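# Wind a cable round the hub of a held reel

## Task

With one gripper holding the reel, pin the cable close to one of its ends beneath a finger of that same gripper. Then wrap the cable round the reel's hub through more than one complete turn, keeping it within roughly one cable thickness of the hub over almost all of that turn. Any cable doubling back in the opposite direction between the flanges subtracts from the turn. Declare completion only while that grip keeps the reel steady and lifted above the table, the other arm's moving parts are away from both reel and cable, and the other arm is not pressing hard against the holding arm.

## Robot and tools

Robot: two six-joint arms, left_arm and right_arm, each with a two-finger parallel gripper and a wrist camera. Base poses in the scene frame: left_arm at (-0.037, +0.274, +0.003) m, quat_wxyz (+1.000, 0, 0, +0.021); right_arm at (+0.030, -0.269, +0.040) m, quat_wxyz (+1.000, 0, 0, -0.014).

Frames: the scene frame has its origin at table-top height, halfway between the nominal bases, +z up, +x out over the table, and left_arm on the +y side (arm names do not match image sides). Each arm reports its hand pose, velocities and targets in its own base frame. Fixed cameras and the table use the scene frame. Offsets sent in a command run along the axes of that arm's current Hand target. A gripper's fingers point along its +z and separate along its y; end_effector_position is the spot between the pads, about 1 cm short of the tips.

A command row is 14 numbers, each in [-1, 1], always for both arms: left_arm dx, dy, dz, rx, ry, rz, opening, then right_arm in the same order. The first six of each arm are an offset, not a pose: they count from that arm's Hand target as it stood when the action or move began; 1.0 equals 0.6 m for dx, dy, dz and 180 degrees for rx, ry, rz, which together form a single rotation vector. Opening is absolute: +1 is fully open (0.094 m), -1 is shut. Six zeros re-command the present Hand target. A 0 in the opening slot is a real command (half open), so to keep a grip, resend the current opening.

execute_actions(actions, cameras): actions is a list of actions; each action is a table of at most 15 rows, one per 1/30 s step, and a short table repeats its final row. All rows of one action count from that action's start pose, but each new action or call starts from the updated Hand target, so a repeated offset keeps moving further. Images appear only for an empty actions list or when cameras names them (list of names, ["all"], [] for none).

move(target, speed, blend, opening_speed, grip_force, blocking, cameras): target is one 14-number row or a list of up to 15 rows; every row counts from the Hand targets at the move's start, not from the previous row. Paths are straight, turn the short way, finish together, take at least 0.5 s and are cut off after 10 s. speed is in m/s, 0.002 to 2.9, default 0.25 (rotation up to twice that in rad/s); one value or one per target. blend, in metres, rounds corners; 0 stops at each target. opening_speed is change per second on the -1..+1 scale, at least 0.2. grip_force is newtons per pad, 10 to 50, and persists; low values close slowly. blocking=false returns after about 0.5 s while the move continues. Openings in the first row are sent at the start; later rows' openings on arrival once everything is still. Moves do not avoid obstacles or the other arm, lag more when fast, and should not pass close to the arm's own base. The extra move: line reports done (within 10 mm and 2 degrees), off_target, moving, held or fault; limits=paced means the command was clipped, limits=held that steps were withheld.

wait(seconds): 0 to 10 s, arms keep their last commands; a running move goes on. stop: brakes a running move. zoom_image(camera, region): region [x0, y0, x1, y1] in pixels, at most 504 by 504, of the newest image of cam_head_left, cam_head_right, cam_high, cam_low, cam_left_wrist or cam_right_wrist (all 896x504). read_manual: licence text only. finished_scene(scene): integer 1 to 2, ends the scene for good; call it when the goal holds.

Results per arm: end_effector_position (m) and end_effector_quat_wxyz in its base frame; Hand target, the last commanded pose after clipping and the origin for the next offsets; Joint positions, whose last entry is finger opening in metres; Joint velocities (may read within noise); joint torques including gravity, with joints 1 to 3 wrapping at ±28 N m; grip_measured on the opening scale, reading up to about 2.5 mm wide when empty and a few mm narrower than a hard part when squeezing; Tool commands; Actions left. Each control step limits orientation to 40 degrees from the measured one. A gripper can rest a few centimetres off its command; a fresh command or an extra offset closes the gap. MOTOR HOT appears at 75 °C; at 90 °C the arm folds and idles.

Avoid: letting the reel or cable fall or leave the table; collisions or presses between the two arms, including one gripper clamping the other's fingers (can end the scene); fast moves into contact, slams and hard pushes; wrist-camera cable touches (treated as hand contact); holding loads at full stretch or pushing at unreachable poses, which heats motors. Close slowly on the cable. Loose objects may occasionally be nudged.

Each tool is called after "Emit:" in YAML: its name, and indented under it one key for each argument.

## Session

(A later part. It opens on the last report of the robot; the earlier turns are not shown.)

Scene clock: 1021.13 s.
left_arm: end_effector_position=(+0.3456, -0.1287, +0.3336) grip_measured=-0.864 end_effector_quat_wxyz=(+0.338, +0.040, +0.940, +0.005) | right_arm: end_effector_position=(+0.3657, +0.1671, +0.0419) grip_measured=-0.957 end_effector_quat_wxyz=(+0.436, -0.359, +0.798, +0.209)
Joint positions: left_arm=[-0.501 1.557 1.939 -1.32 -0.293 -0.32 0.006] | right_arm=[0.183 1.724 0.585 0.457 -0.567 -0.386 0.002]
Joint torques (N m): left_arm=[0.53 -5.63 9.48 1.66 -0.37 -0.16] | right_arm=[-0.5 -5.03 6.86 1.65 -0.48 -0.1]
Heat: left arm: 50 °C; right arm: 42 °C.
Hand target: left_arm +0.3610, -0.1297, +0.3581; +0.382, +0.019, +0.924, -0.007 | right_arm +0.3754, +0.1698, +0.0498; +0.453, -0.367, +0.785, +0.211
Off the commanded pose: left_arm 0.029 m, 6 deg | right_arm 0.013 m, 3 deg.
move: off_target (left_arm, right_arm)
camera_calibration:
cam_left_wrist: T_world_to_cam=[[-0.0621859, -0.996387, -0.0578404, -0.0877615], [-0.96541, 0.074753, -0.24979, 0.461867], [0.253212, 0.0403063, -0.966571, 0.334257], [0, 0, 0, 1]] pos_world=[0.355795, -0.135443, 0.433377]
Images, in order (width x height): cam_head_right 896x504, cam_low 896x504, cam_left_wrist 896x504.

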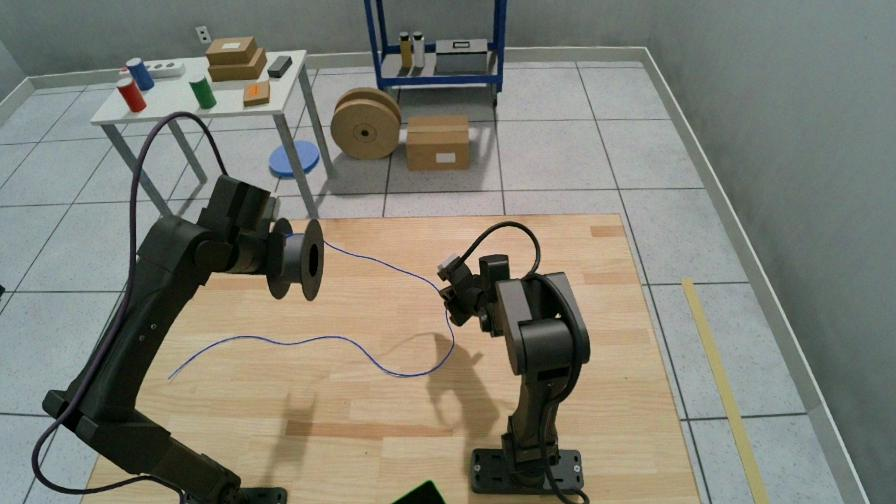

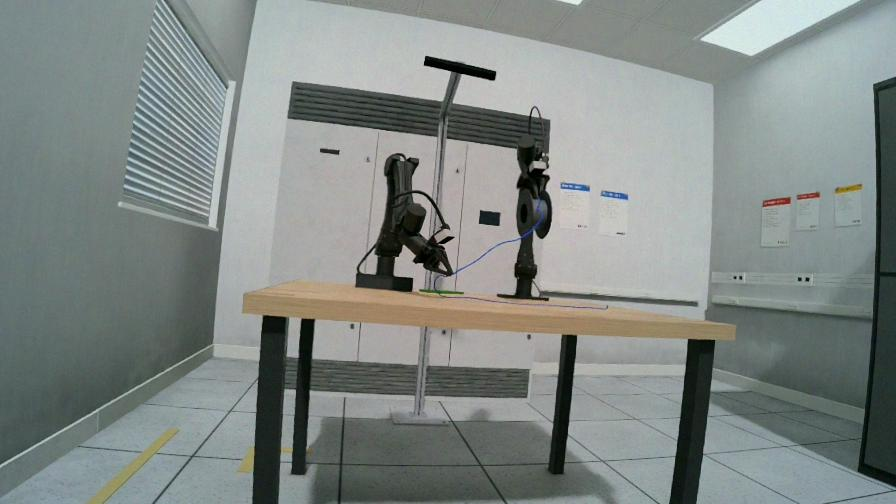

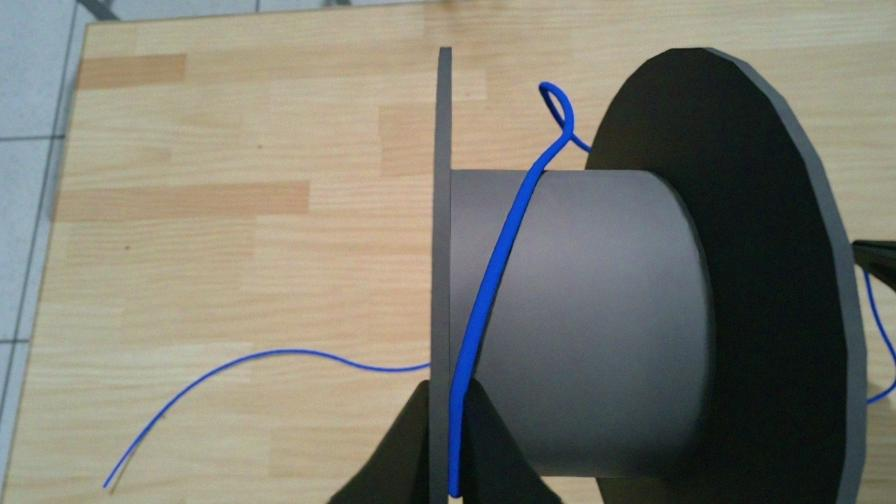

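Emit:
execute_actions:
  actions: []

Scene clock: 1045.30 s.
left_arm: end_effector_position=(+0.3456, -0.1287, +0.3336) grip_measured=-0.864 end_effector_quat_wxyz=(+0.338, +0.040, +0.940, +0.005) | right_arm: end_effector_position=(+0.3657, +0.1672, +0.0420) grip_measured=-0.957 end_effector_quat_wxyz=(+0.437, -0.359, +0.798, +0.209)
Joint positions: left_arm=[-0.501 1.557 1.939 -1.32 -0.293 -0.32 0.006] | right_arm=[0.183 1.724 0.585 0.457 -0.568 -0.387 0.002]
Joint velocities: within noise
Joint torques (N m): left_arm=[0.53 -5.64 9.5 1.67 -0.37 -0.15] | right_arm=[-0.47 -4.93 6.93 1.62 -0.45 -0.11]
Heat: left arm: 49 °C; right arm: 43 °C.
Hand target: left_arm +0.3610, -0.1297, +0.3581; +0.382, +0.019, +0.924, -0.007 | right_arm +0.3754, +0.1698, +0.0498; +0.453, -0.367, +0.785, +0.211
Tool commands: left_gripper/opening=-1.0 right_gripper/opening=-1.0
Off the commanded pose: left_arm 0.029 m, 6 deg | right_arm 0.013 m, 3 deg.
camera_calibration:
cam_left_wrist: T_world_to_cam=[[-0.0621859, -0.996387, -0.0578404, -0.0877615], [-0.96541, 0.074753, -0.24979, 0.461867], [0.253212, 0.0403063, -0.966571, 0.334257], [0, 0, 0, 1]] pos_world=[0.355795, -0.135443, 0.433377]
cam_right_wrist: T_world_to_cam=[[0.764854, -0.642465, -0.0472953, -0.168796], [-0.558035, -0.624078, -0.546923, 0.368676], [0.321863, 0.444708, -0.835846, -0.0656378], [0, 0, 0, 1]] pos_world=[0.355964, 0.150826, 0.138791]

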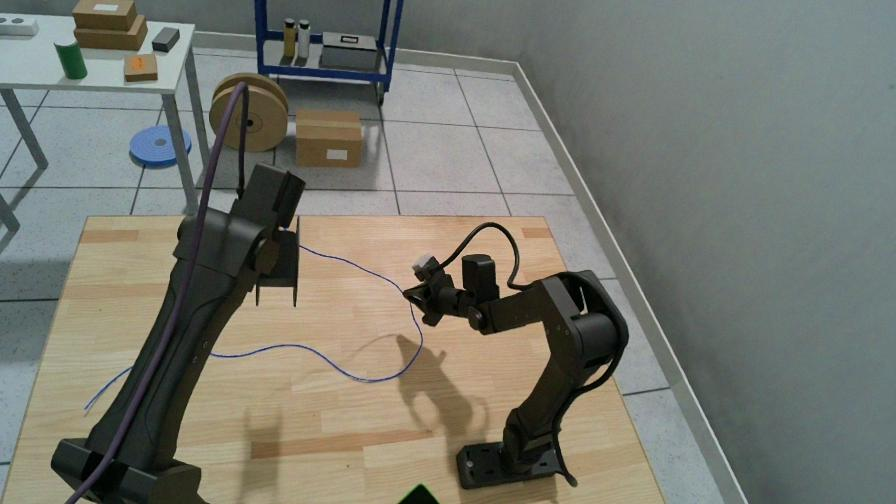

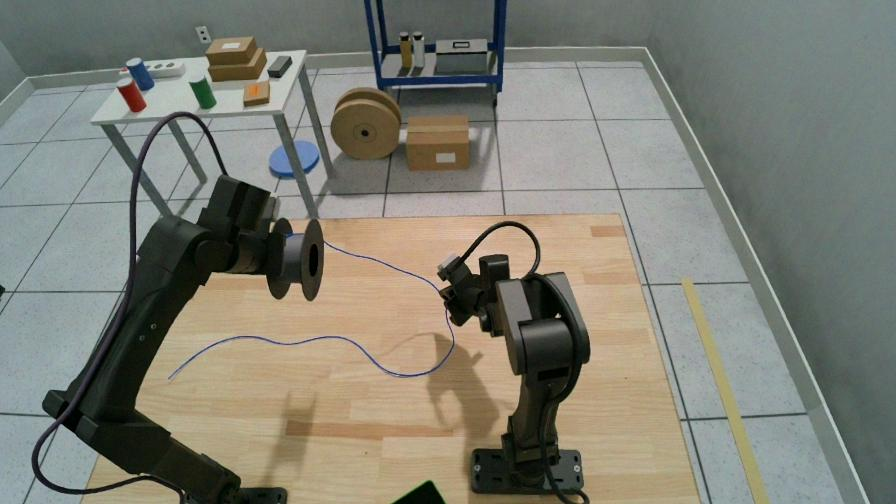

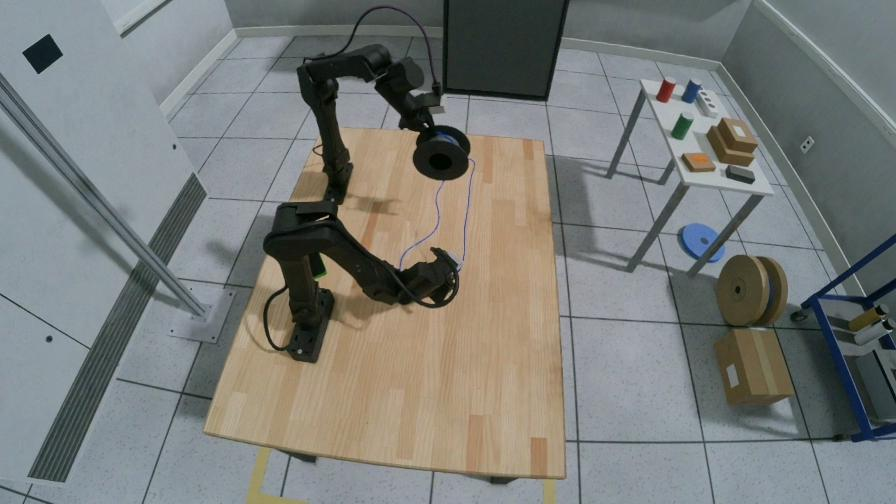

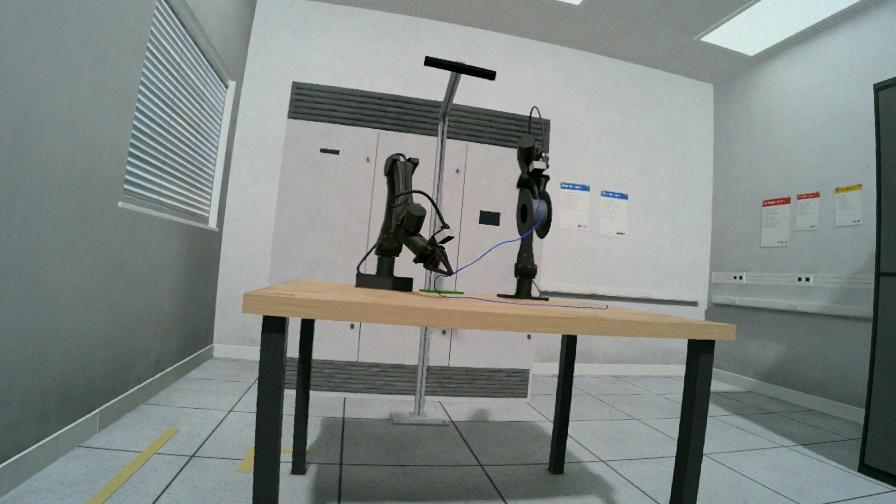

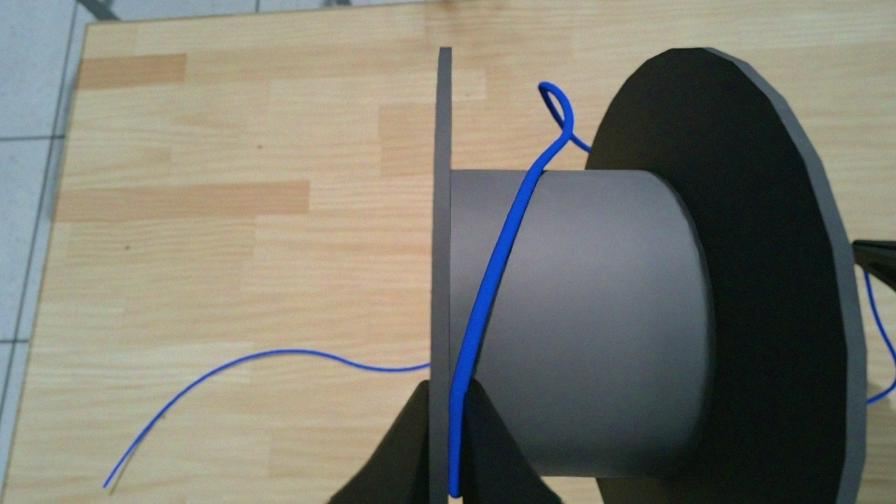

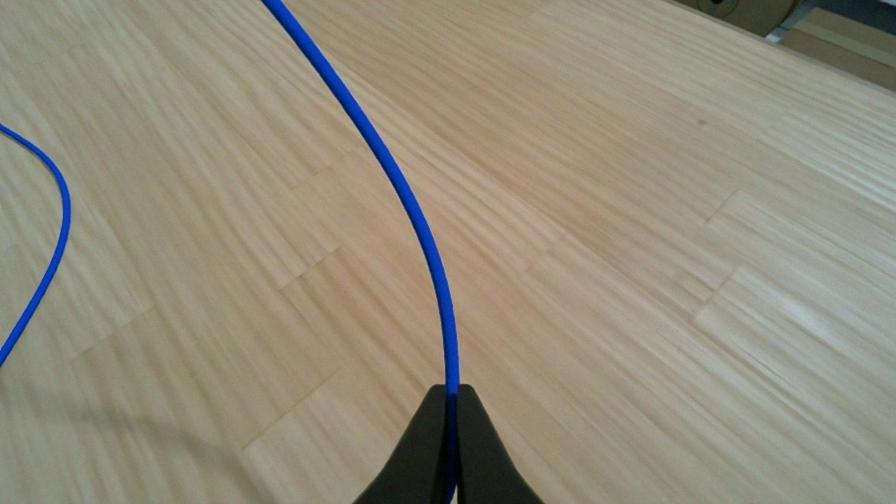

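Emit:
move:
  target: [-0.0464,0,-0.102,0,-0.139,0,-1,-0.1372,0.1895,0.3108,0,0,0,-1]
  speed: 0.12
  cameras: ["cam_head_right","cam_low","cam_left_wrist"]

Scene clock: 1103.63 s.
left_arm: end_effector_position=(+0.3371, -0.1316, +0.3965) grip_measured=-0.864 end_effector_quat_wxyz=(+0.535, +0.037, +0.844, +0.003) | right_arm: end_effector_position=(+0.4113, +0.3943, +0.0286) grip_measured=-0.957 end_effector_quat_wxyz=(+0.448, -0.374, +0.784, +0.213)
Joint positions: left_arm=[-0.628 1.271 1.608 -0.854 -0.527 -0.228 0.006] | right_arm=[0.716 2.198 1.187 0.471 -0.148 -0.09 0.002]
Joint torques (N m): left_arm=[-0.51 -6.65 5.71 2.19 -0.41 -0.01] | right_arm=[0.03 -8.8 7.94 1.59 0.06 0.09]
Heat: left arm: 50 °C; right arm: 43 °C.
Hand target: left_arm +0.3375, -0.1289, +0.4210; +0.573, +0.018, +0.819, -0.011 | right_arm +0.4185, +0.3982, +0.0278; +0.453, -0.367, +0.785, +0.211
Off the commanded pose: left_arm 0.025 m, 6 deg | right_arm 0.008 m, 1 deg.
move: off_target (left_arm)
camera_calibration:
cam_left_wrist: T_world_to_cam=[[-0.0415141, -0.997243, -0.0615072, -0.0931482], [-0.7663, 0.0712821, -0.638517, 0.556172], [0.641141, 0.0206255, -0.767146, 0.184895], [0, 0, 0, 1]] pos_world=[0.303784, -0.13635, 0.491237]
Images, in order (width x height): cam_head_right 896x504, cam_low 896x504, cam_left_wrist 896x504.

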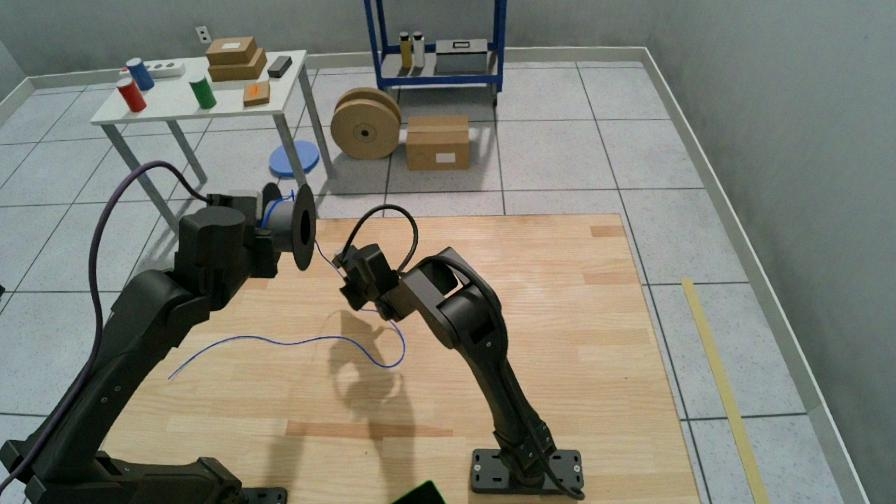

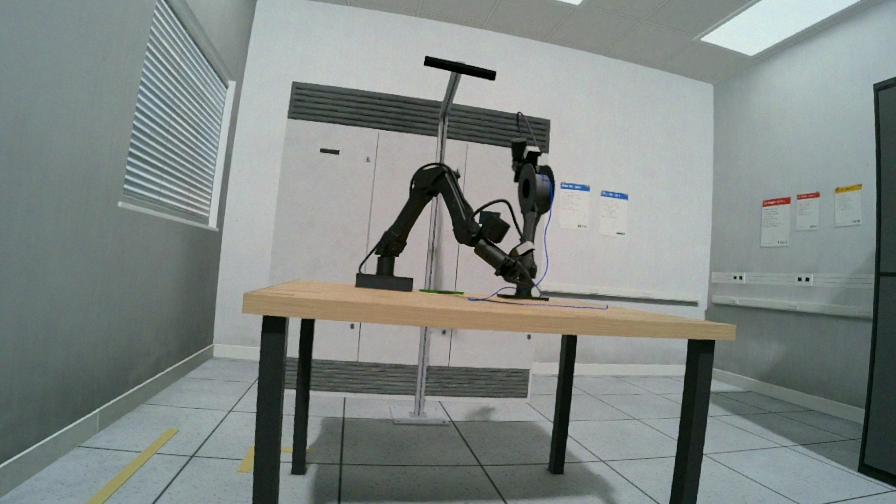

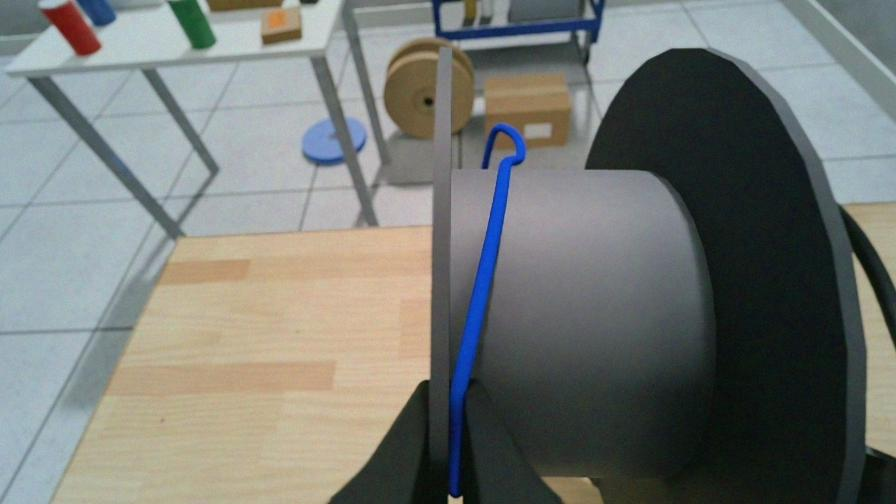

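Emit:
move:
  target:
    - [0,0,0,0,0,0,-1,0.0795,0.1088,-0.0718,-0.049,0.007,0.088,-1]
    - [0,0,0,0,0,0,-1,0.1193,0.1987,-0.141,-0.0738,0.0102,0.1325,-1]
  blend: [0.03,0]
  speed: 0.15
  cameras: ["cam_head_right","cam_low","cam_left_wrist"]

Scene clock: 1120.37 s.
left_arm: end_effector_position=(+0.3367, -0.1313, +0.3931) grip_measured=-0.864 end_effector_quat_wxyz=(+0.531, +0.041, +0.846, +0.007) | right_arm: end_effector_position=(+0.2552, +0.3891, -0.0084) grip_measured=-0.957 end_effector_quat_wxyz=(+0.326, -0.254, +0.829, +0.376)
Joint positions: left_arm=[-0.628 1.271 1.602 -0.86 -0.527 -0.225 0.006] | right_arm=[0.906 2.082 0.693 0.847 -0.213 0.433 0.002]
Joint torques (N m): left_arm=[-0.49 -6.78 6.15 2.24 -0.42 -0.05] | right_arm=[0.43 -11.71 3.26 1.62 0.06 0.1]
Heat: left arm: 54 °C; right arm: 42 °C.
Hand target: left_arm +0.3375, -0.1288, +0.4211; +0.573, +0.017, +0.819, -0.011 | right_arm +0.2571, +0.3910, +0.0079; +0.342, -0.250, +0.821, +0.382
Off the commanded pose: left_arm 0.028 m, 7 deg | right_arm 0.017 m, 2 deg.
move: off_target (left_arm, right_arm)
camera_calibration:
cam_left_wrist: T_world_to_cam=[[-0.0437807, -0.996498, -0.0712398, -0.0884081], [-0.772027, 0.0790047, -0.63066, 0.553479], [0.63408, 0.0273883, -0.772782, 0.188021], [0, 0, 0, 1]] pos_world=[0.30421, -0.136975, 0.488058]
Images, in order (width x height): cam_head_right 896x504, cam_low 896x504, cam_left_wrist 896x504.

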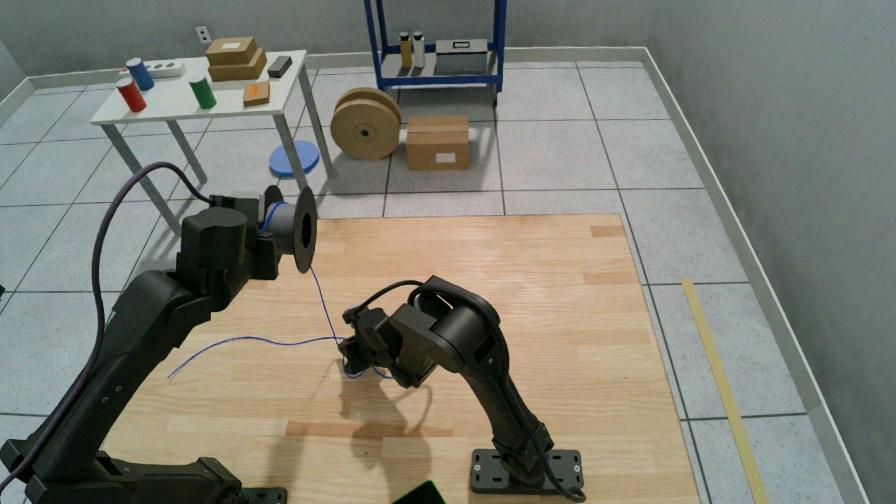

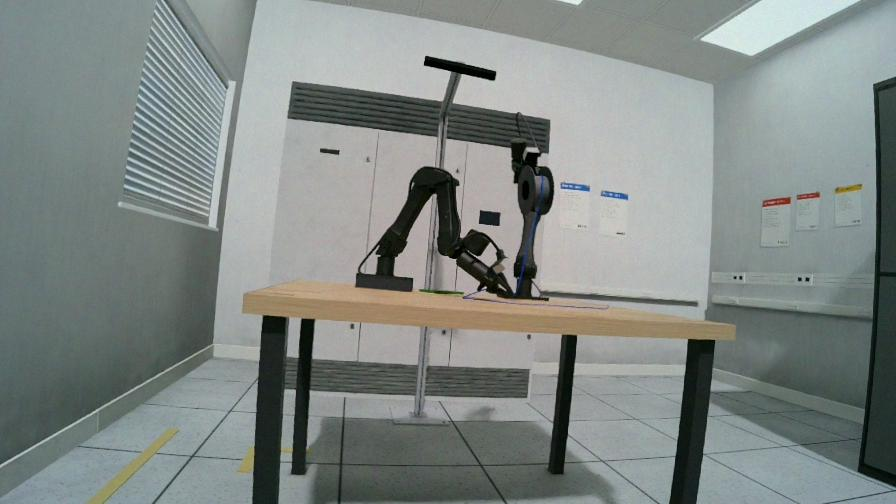

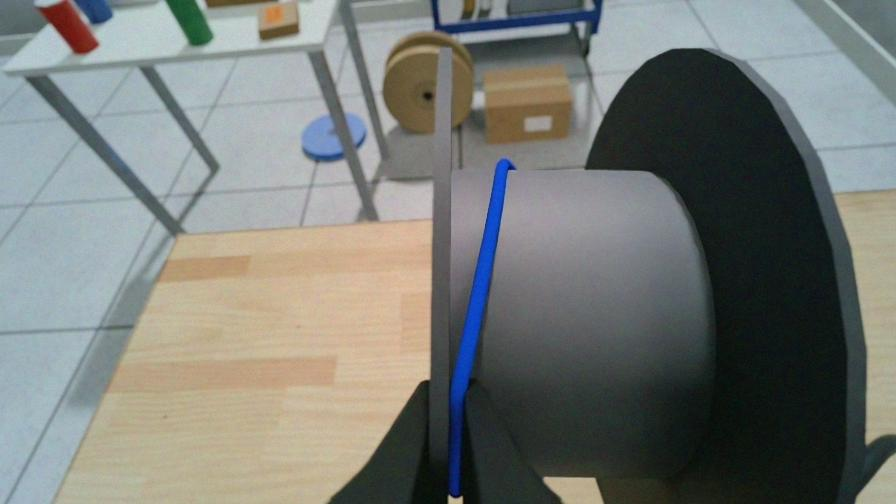

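Emit:
zoom_image:
  camera: "cam_low"
  region: [440, 130, 600, 310]

Emit:
zoom_image:
  camera: "cam_head_right"
  region: [220, 170, 460, 400]

Scaled by 2.800 from the camera's 896x504 image, which has a finer 1280x720 frame.

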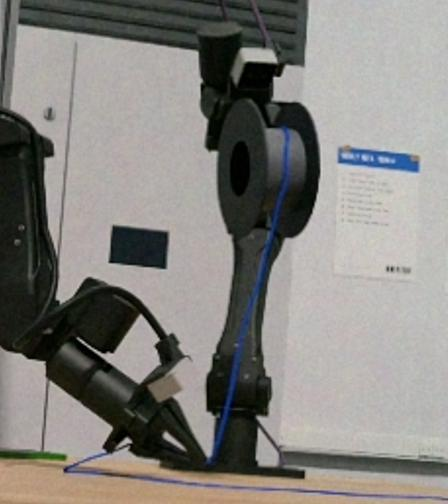

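Scaled by 2.100 from the camera's 896x504 image, which has a finer 1280x720 frame.

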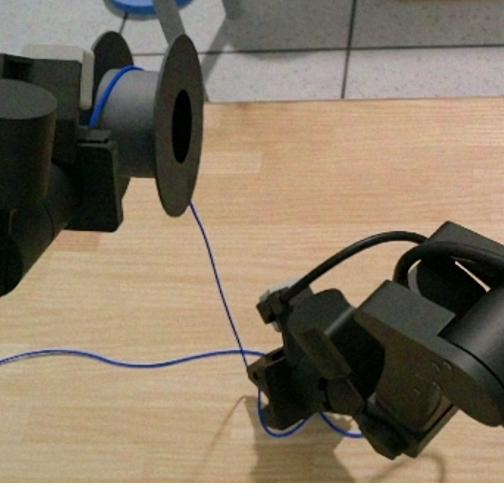

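Emit:
move:
  target:
    - [0,0,0,0,0,0,-1,0.0298,0.1877,-0.1375,-0.0738,0.0102,0.1325,-1]
    - [0,0,0,0,0,0,-1,0.0022,0.2917,-0.2217,-0.0738,0.0102,0.1325,-1]
  blend: [0.03,0]
  speed: 0.15
  cameras: ["all"]

Scene clock: 1136.40 s.
left_arm: end_effector_position=(+0.3374, -0.1318, +0.3945) grip_measured=-0.864 end_effector_quat_wxyz=(+0.534, +0.040, +0.845, +0.005) | right_arm: end_effector_position=(+0.0867, +0.3801, +0.1278) grip_measured=-0.957 end_effector_quat_wxyz=(+0.198, -0.125, +0.825, +0.514)
Joint positions: left_arm=[-0.628 1.271 1.602 -0.853 -0.527 -0.225 0.006] | right_arm=[1.337 1.323 0.455 0.465 -0.015 1.047 0.002]
Joint torques (N m): left_arm=[-0.47 -6.74 6.13 2.18 -0.41 -0.05] | right_arm=[0.55 -6.27 8.43 1.6 0.16 0.04]
Heat: left arm: 54 °C; right arm: 42 °C.
Hand target: left_arm +0.3375, -0.1288, +0.4211; +0.573, +0.017, +0.819, -0.011 | right_arm +0.0895, +0.3865, +0.1501; +0.212, -0.119, +0.811, +0.533
Off the commanded pose: left_arm 0.027 m, 6 deg | right_arm 0.023 m, 3 deg.
move: off_target (left_arm, right_arm)
camera_calibration:
cam_left_wrist: T_world_to_cam=[[-0.0433575, -0.996794, -0.067241, -0.0905256], [-0.768261, 0.0762911, -0.635574, 0.555244], [0.638666, 0.0241018, -0.769106, 0.185318], [0, 0, 0, 1]] pos_world=[0.304291, -0.137062, 0.489341]
cam_right_wrist: T_world_to_cam=[[0.401697, -0.415576, -0.816049, 0.228929], [-0.892619, -0.376793, -0.247506, 0.289597], [-0.204624, 0.827843, -0.522307, -0.138922], [0, 0, 0, 1]] pos_world=[0.138113, 0.319261, 0.185935]

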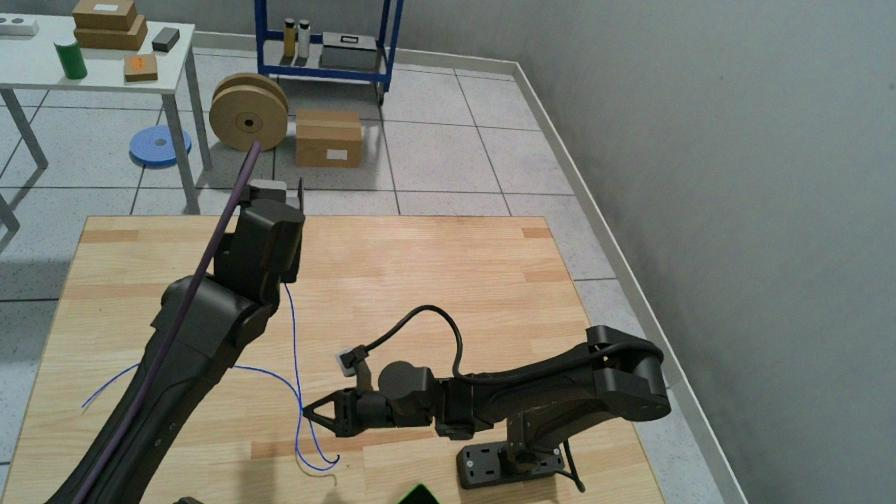

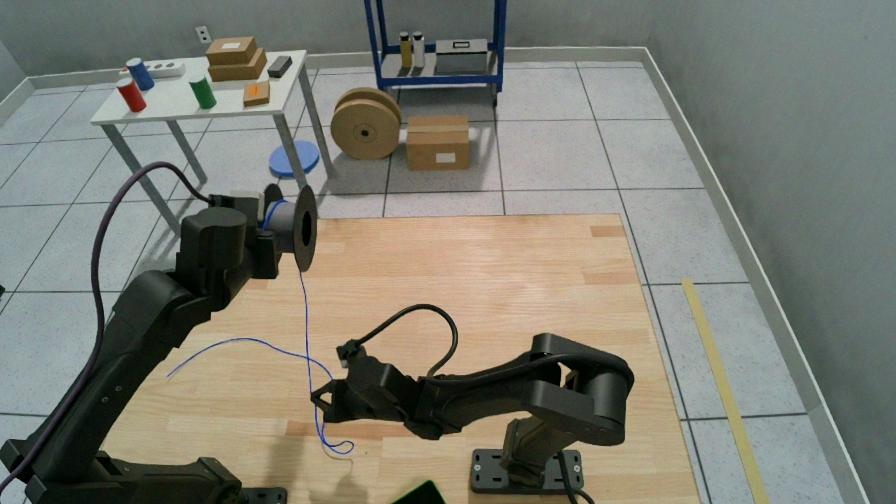

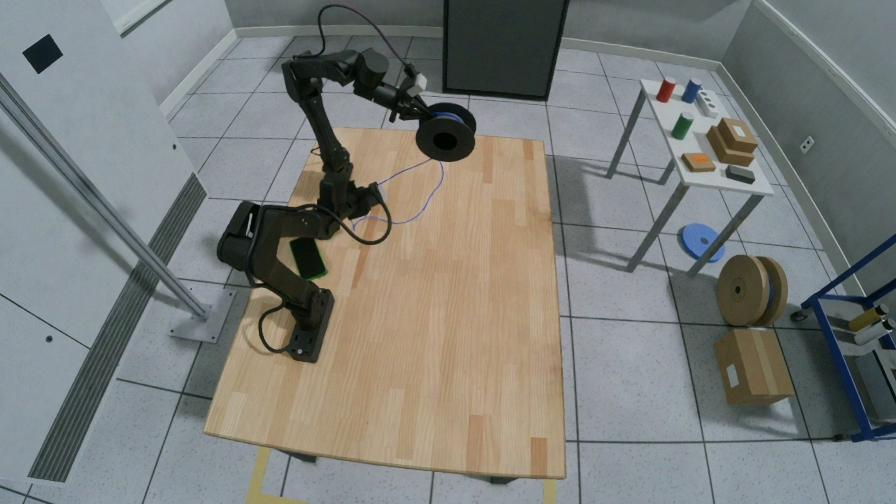

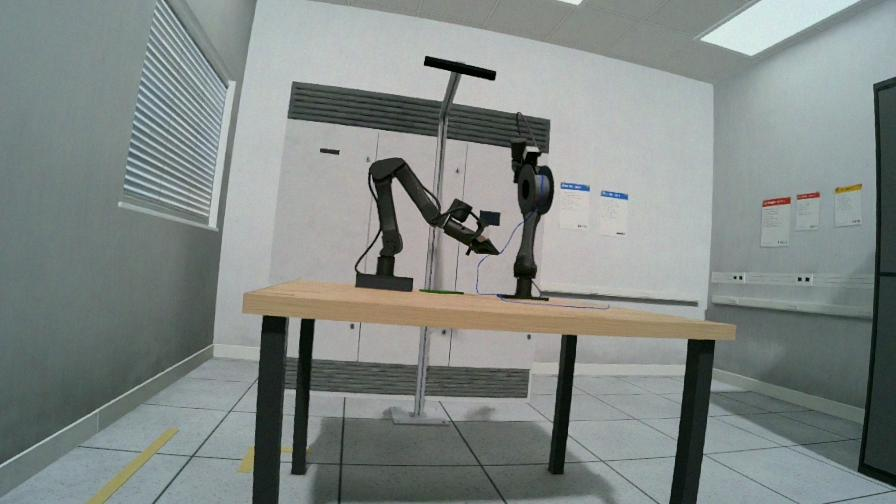

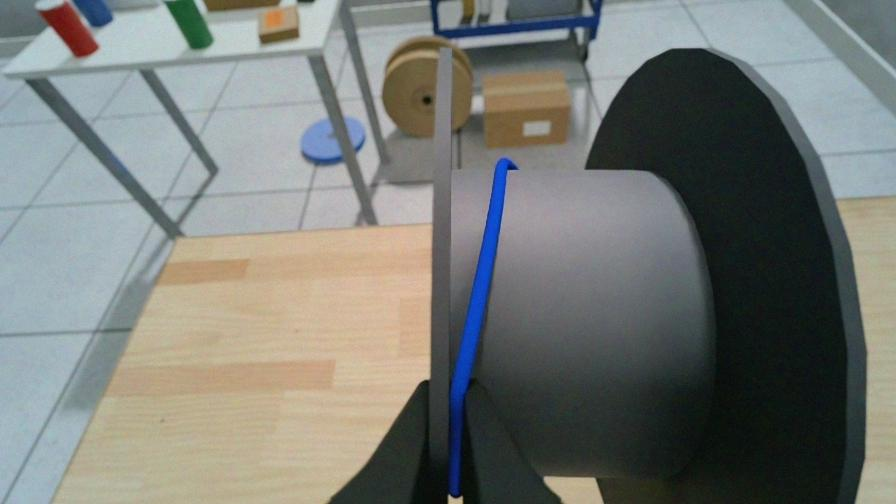

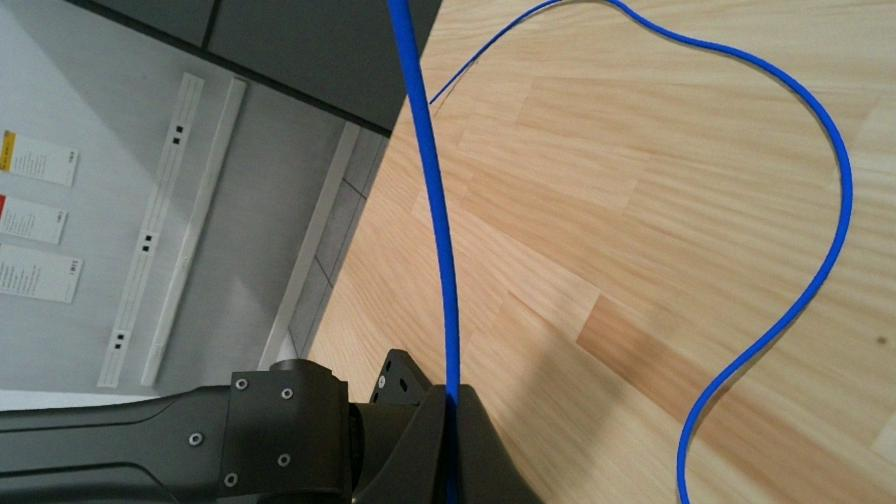

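Emit:
move:
  target: [0.1507,0,0.1123,0,-0.1944,0,-1,-0.046,-0.1233,0.0528,0,0,0,-1]
  speed: 0.12
  cameras: ["all"]

Scene clock: 1167.47 s.
left_arm: end_effector_position=(+0.3725, -0.1315, +0.2934) grip_measured=-0.864 end_effector_quat_wxyz=(+0.769, +0.027, +0.638, +0.001) | right_arm: end_effector_position=(+0.1499, +0.3850, +0.0937) grip_measured=-0.957 end_effector_quat_wxyz=(+0.206, -0.112, +0.814, +0.532)
Joint positions: left_arm=[-0.57 1.279 0.516 0.976 -0.518 0.15 0.006] | right_arm=[1.101 1.603 0.442 0.795 -0.222 0.981 0.002]
Joint torques (N m): left_arm=[0.46 -4.33 6.48 2.28 0.19 -0.03] | right_arm=[-0.55 -4.49 4.75 1.87 -0.2 -0.18]
Heat: left arm: 57 °C; right arm: 41 °C.
Hand target: left_arm +0.3698, -0.1300, +0.3131; +0.793, +0.013, +0.609, -0.016 | right_arm +0.1515, +0.3847, +0.0921; +0.212, -0.119, +0.811, +0.533
Off the commanded pose: left_arm 0.020 m, 5 deg | right_arm 0.002 m, 1 deg.
move: off_target (left_arm)
camera_calibration:
cam_left_wrist: T_world_to_cam=[[-0.00962865, -0.99893, -0.045235, -0.114779], [-0.246698, 0.0462118, -0.96799, 0.417271], [0.969044, 0.00183896, -0.246879, -0.194146], [0, 0, 0, 1]] pos_world=[0.289971, -0.133582, 0.350791]
cam_right_wrist: T_world_to_cam=[[0.394143, -0.383398, -0.835259, 0.168214], [-0.899565, -0.347084, -0.26517, 0.330496], [-0.188239, 0.855885, -0.481692, -0.164938], [0, 0, 0, 1]] pos_world=[0.199955, 0.32037, 0.14869]

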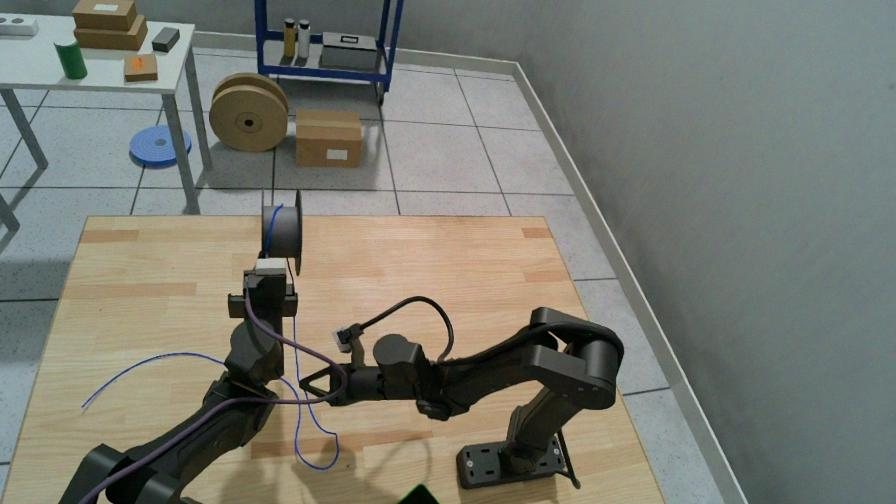

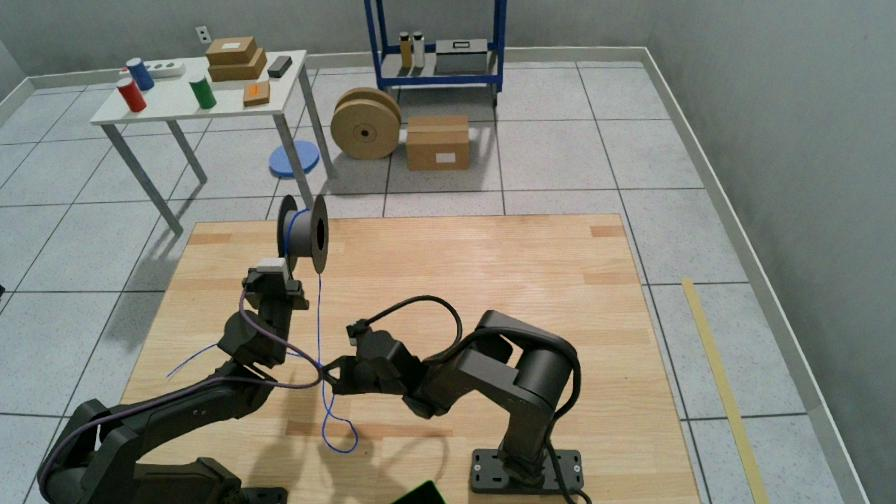

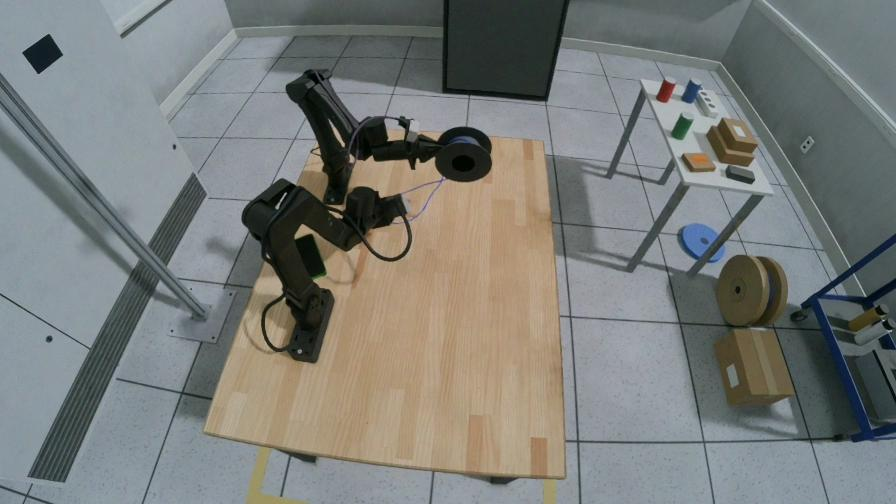

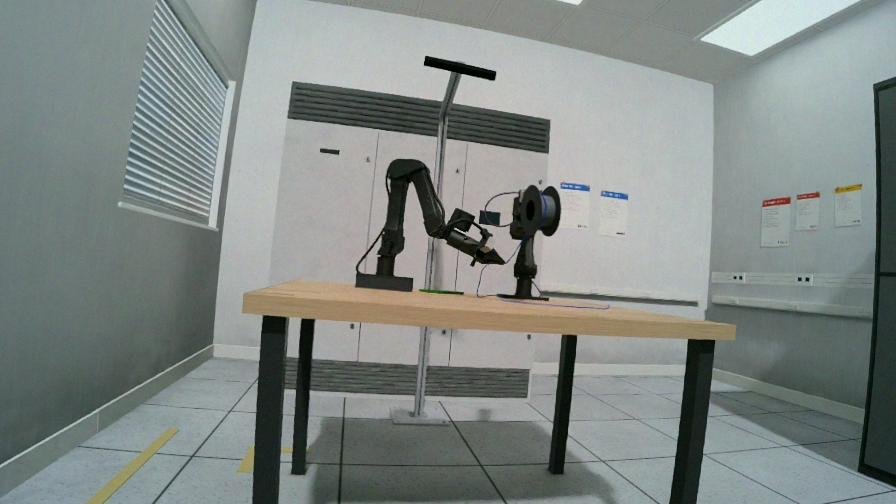

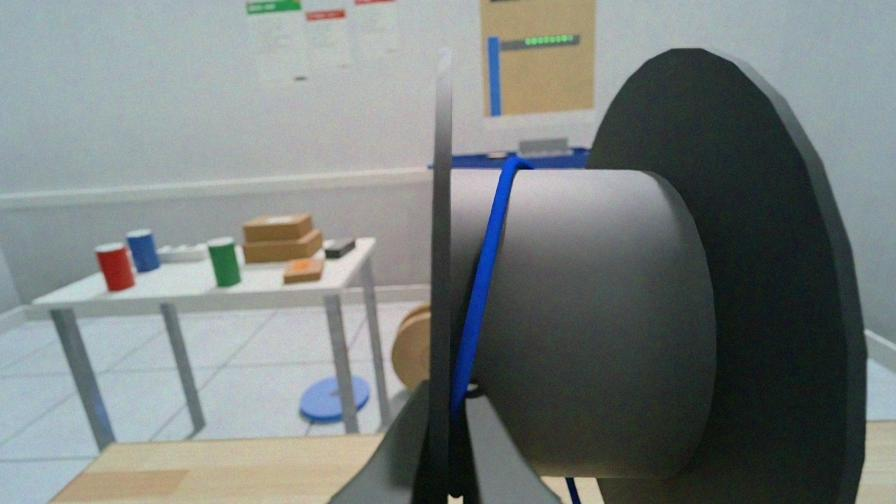

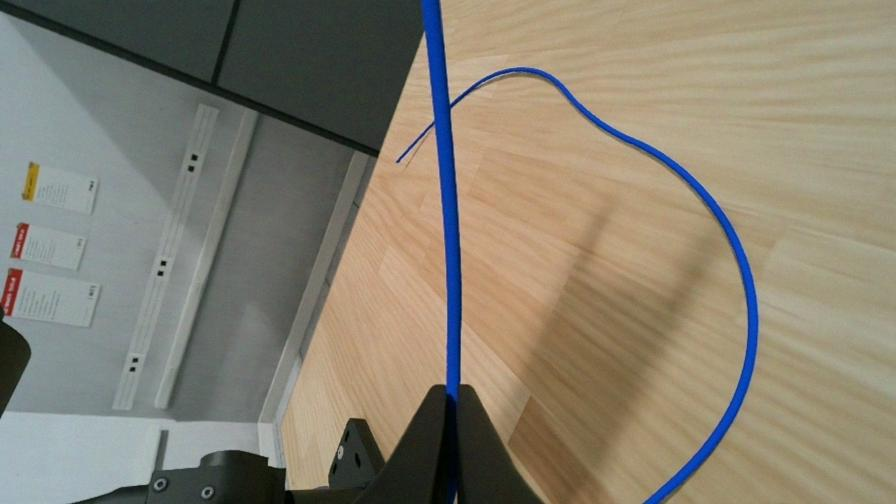

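Emit:
zoom_image:
  camera: "cam_low"
  region: [400, 150, 600, 310]

Emit:
zoom_image:
  camera: "cam_head_right"
  region: [20, 180, 420, 504]

Emit:
zoom_image:
  camera: "cam_high"
  region: [240, 40, 520, 280]

Scaled by 2.520 from the camera's 896x504 image, which has a finer 1280x720 frame.

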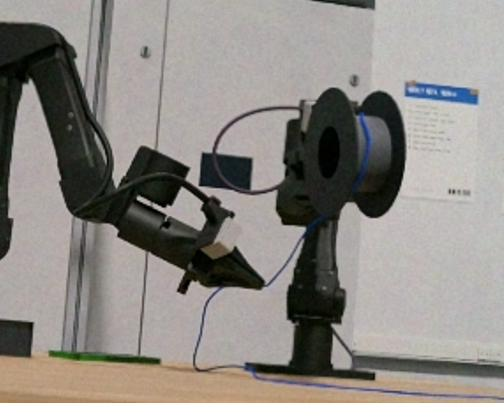

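Scaled by 1.260 from the camera's 896x504 image, which has a finer 1280x720 frame.

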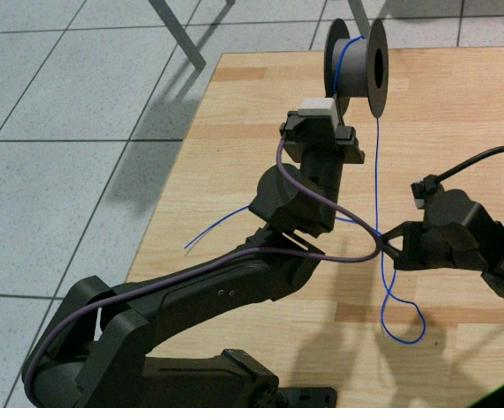

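Scaled by 1.800 from the camera's 896x504 image, which has a finer 1280x720 frame.

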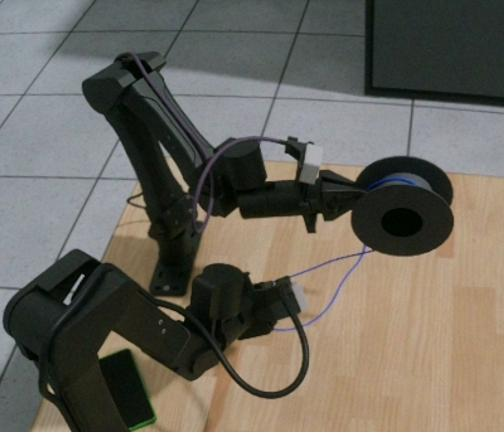

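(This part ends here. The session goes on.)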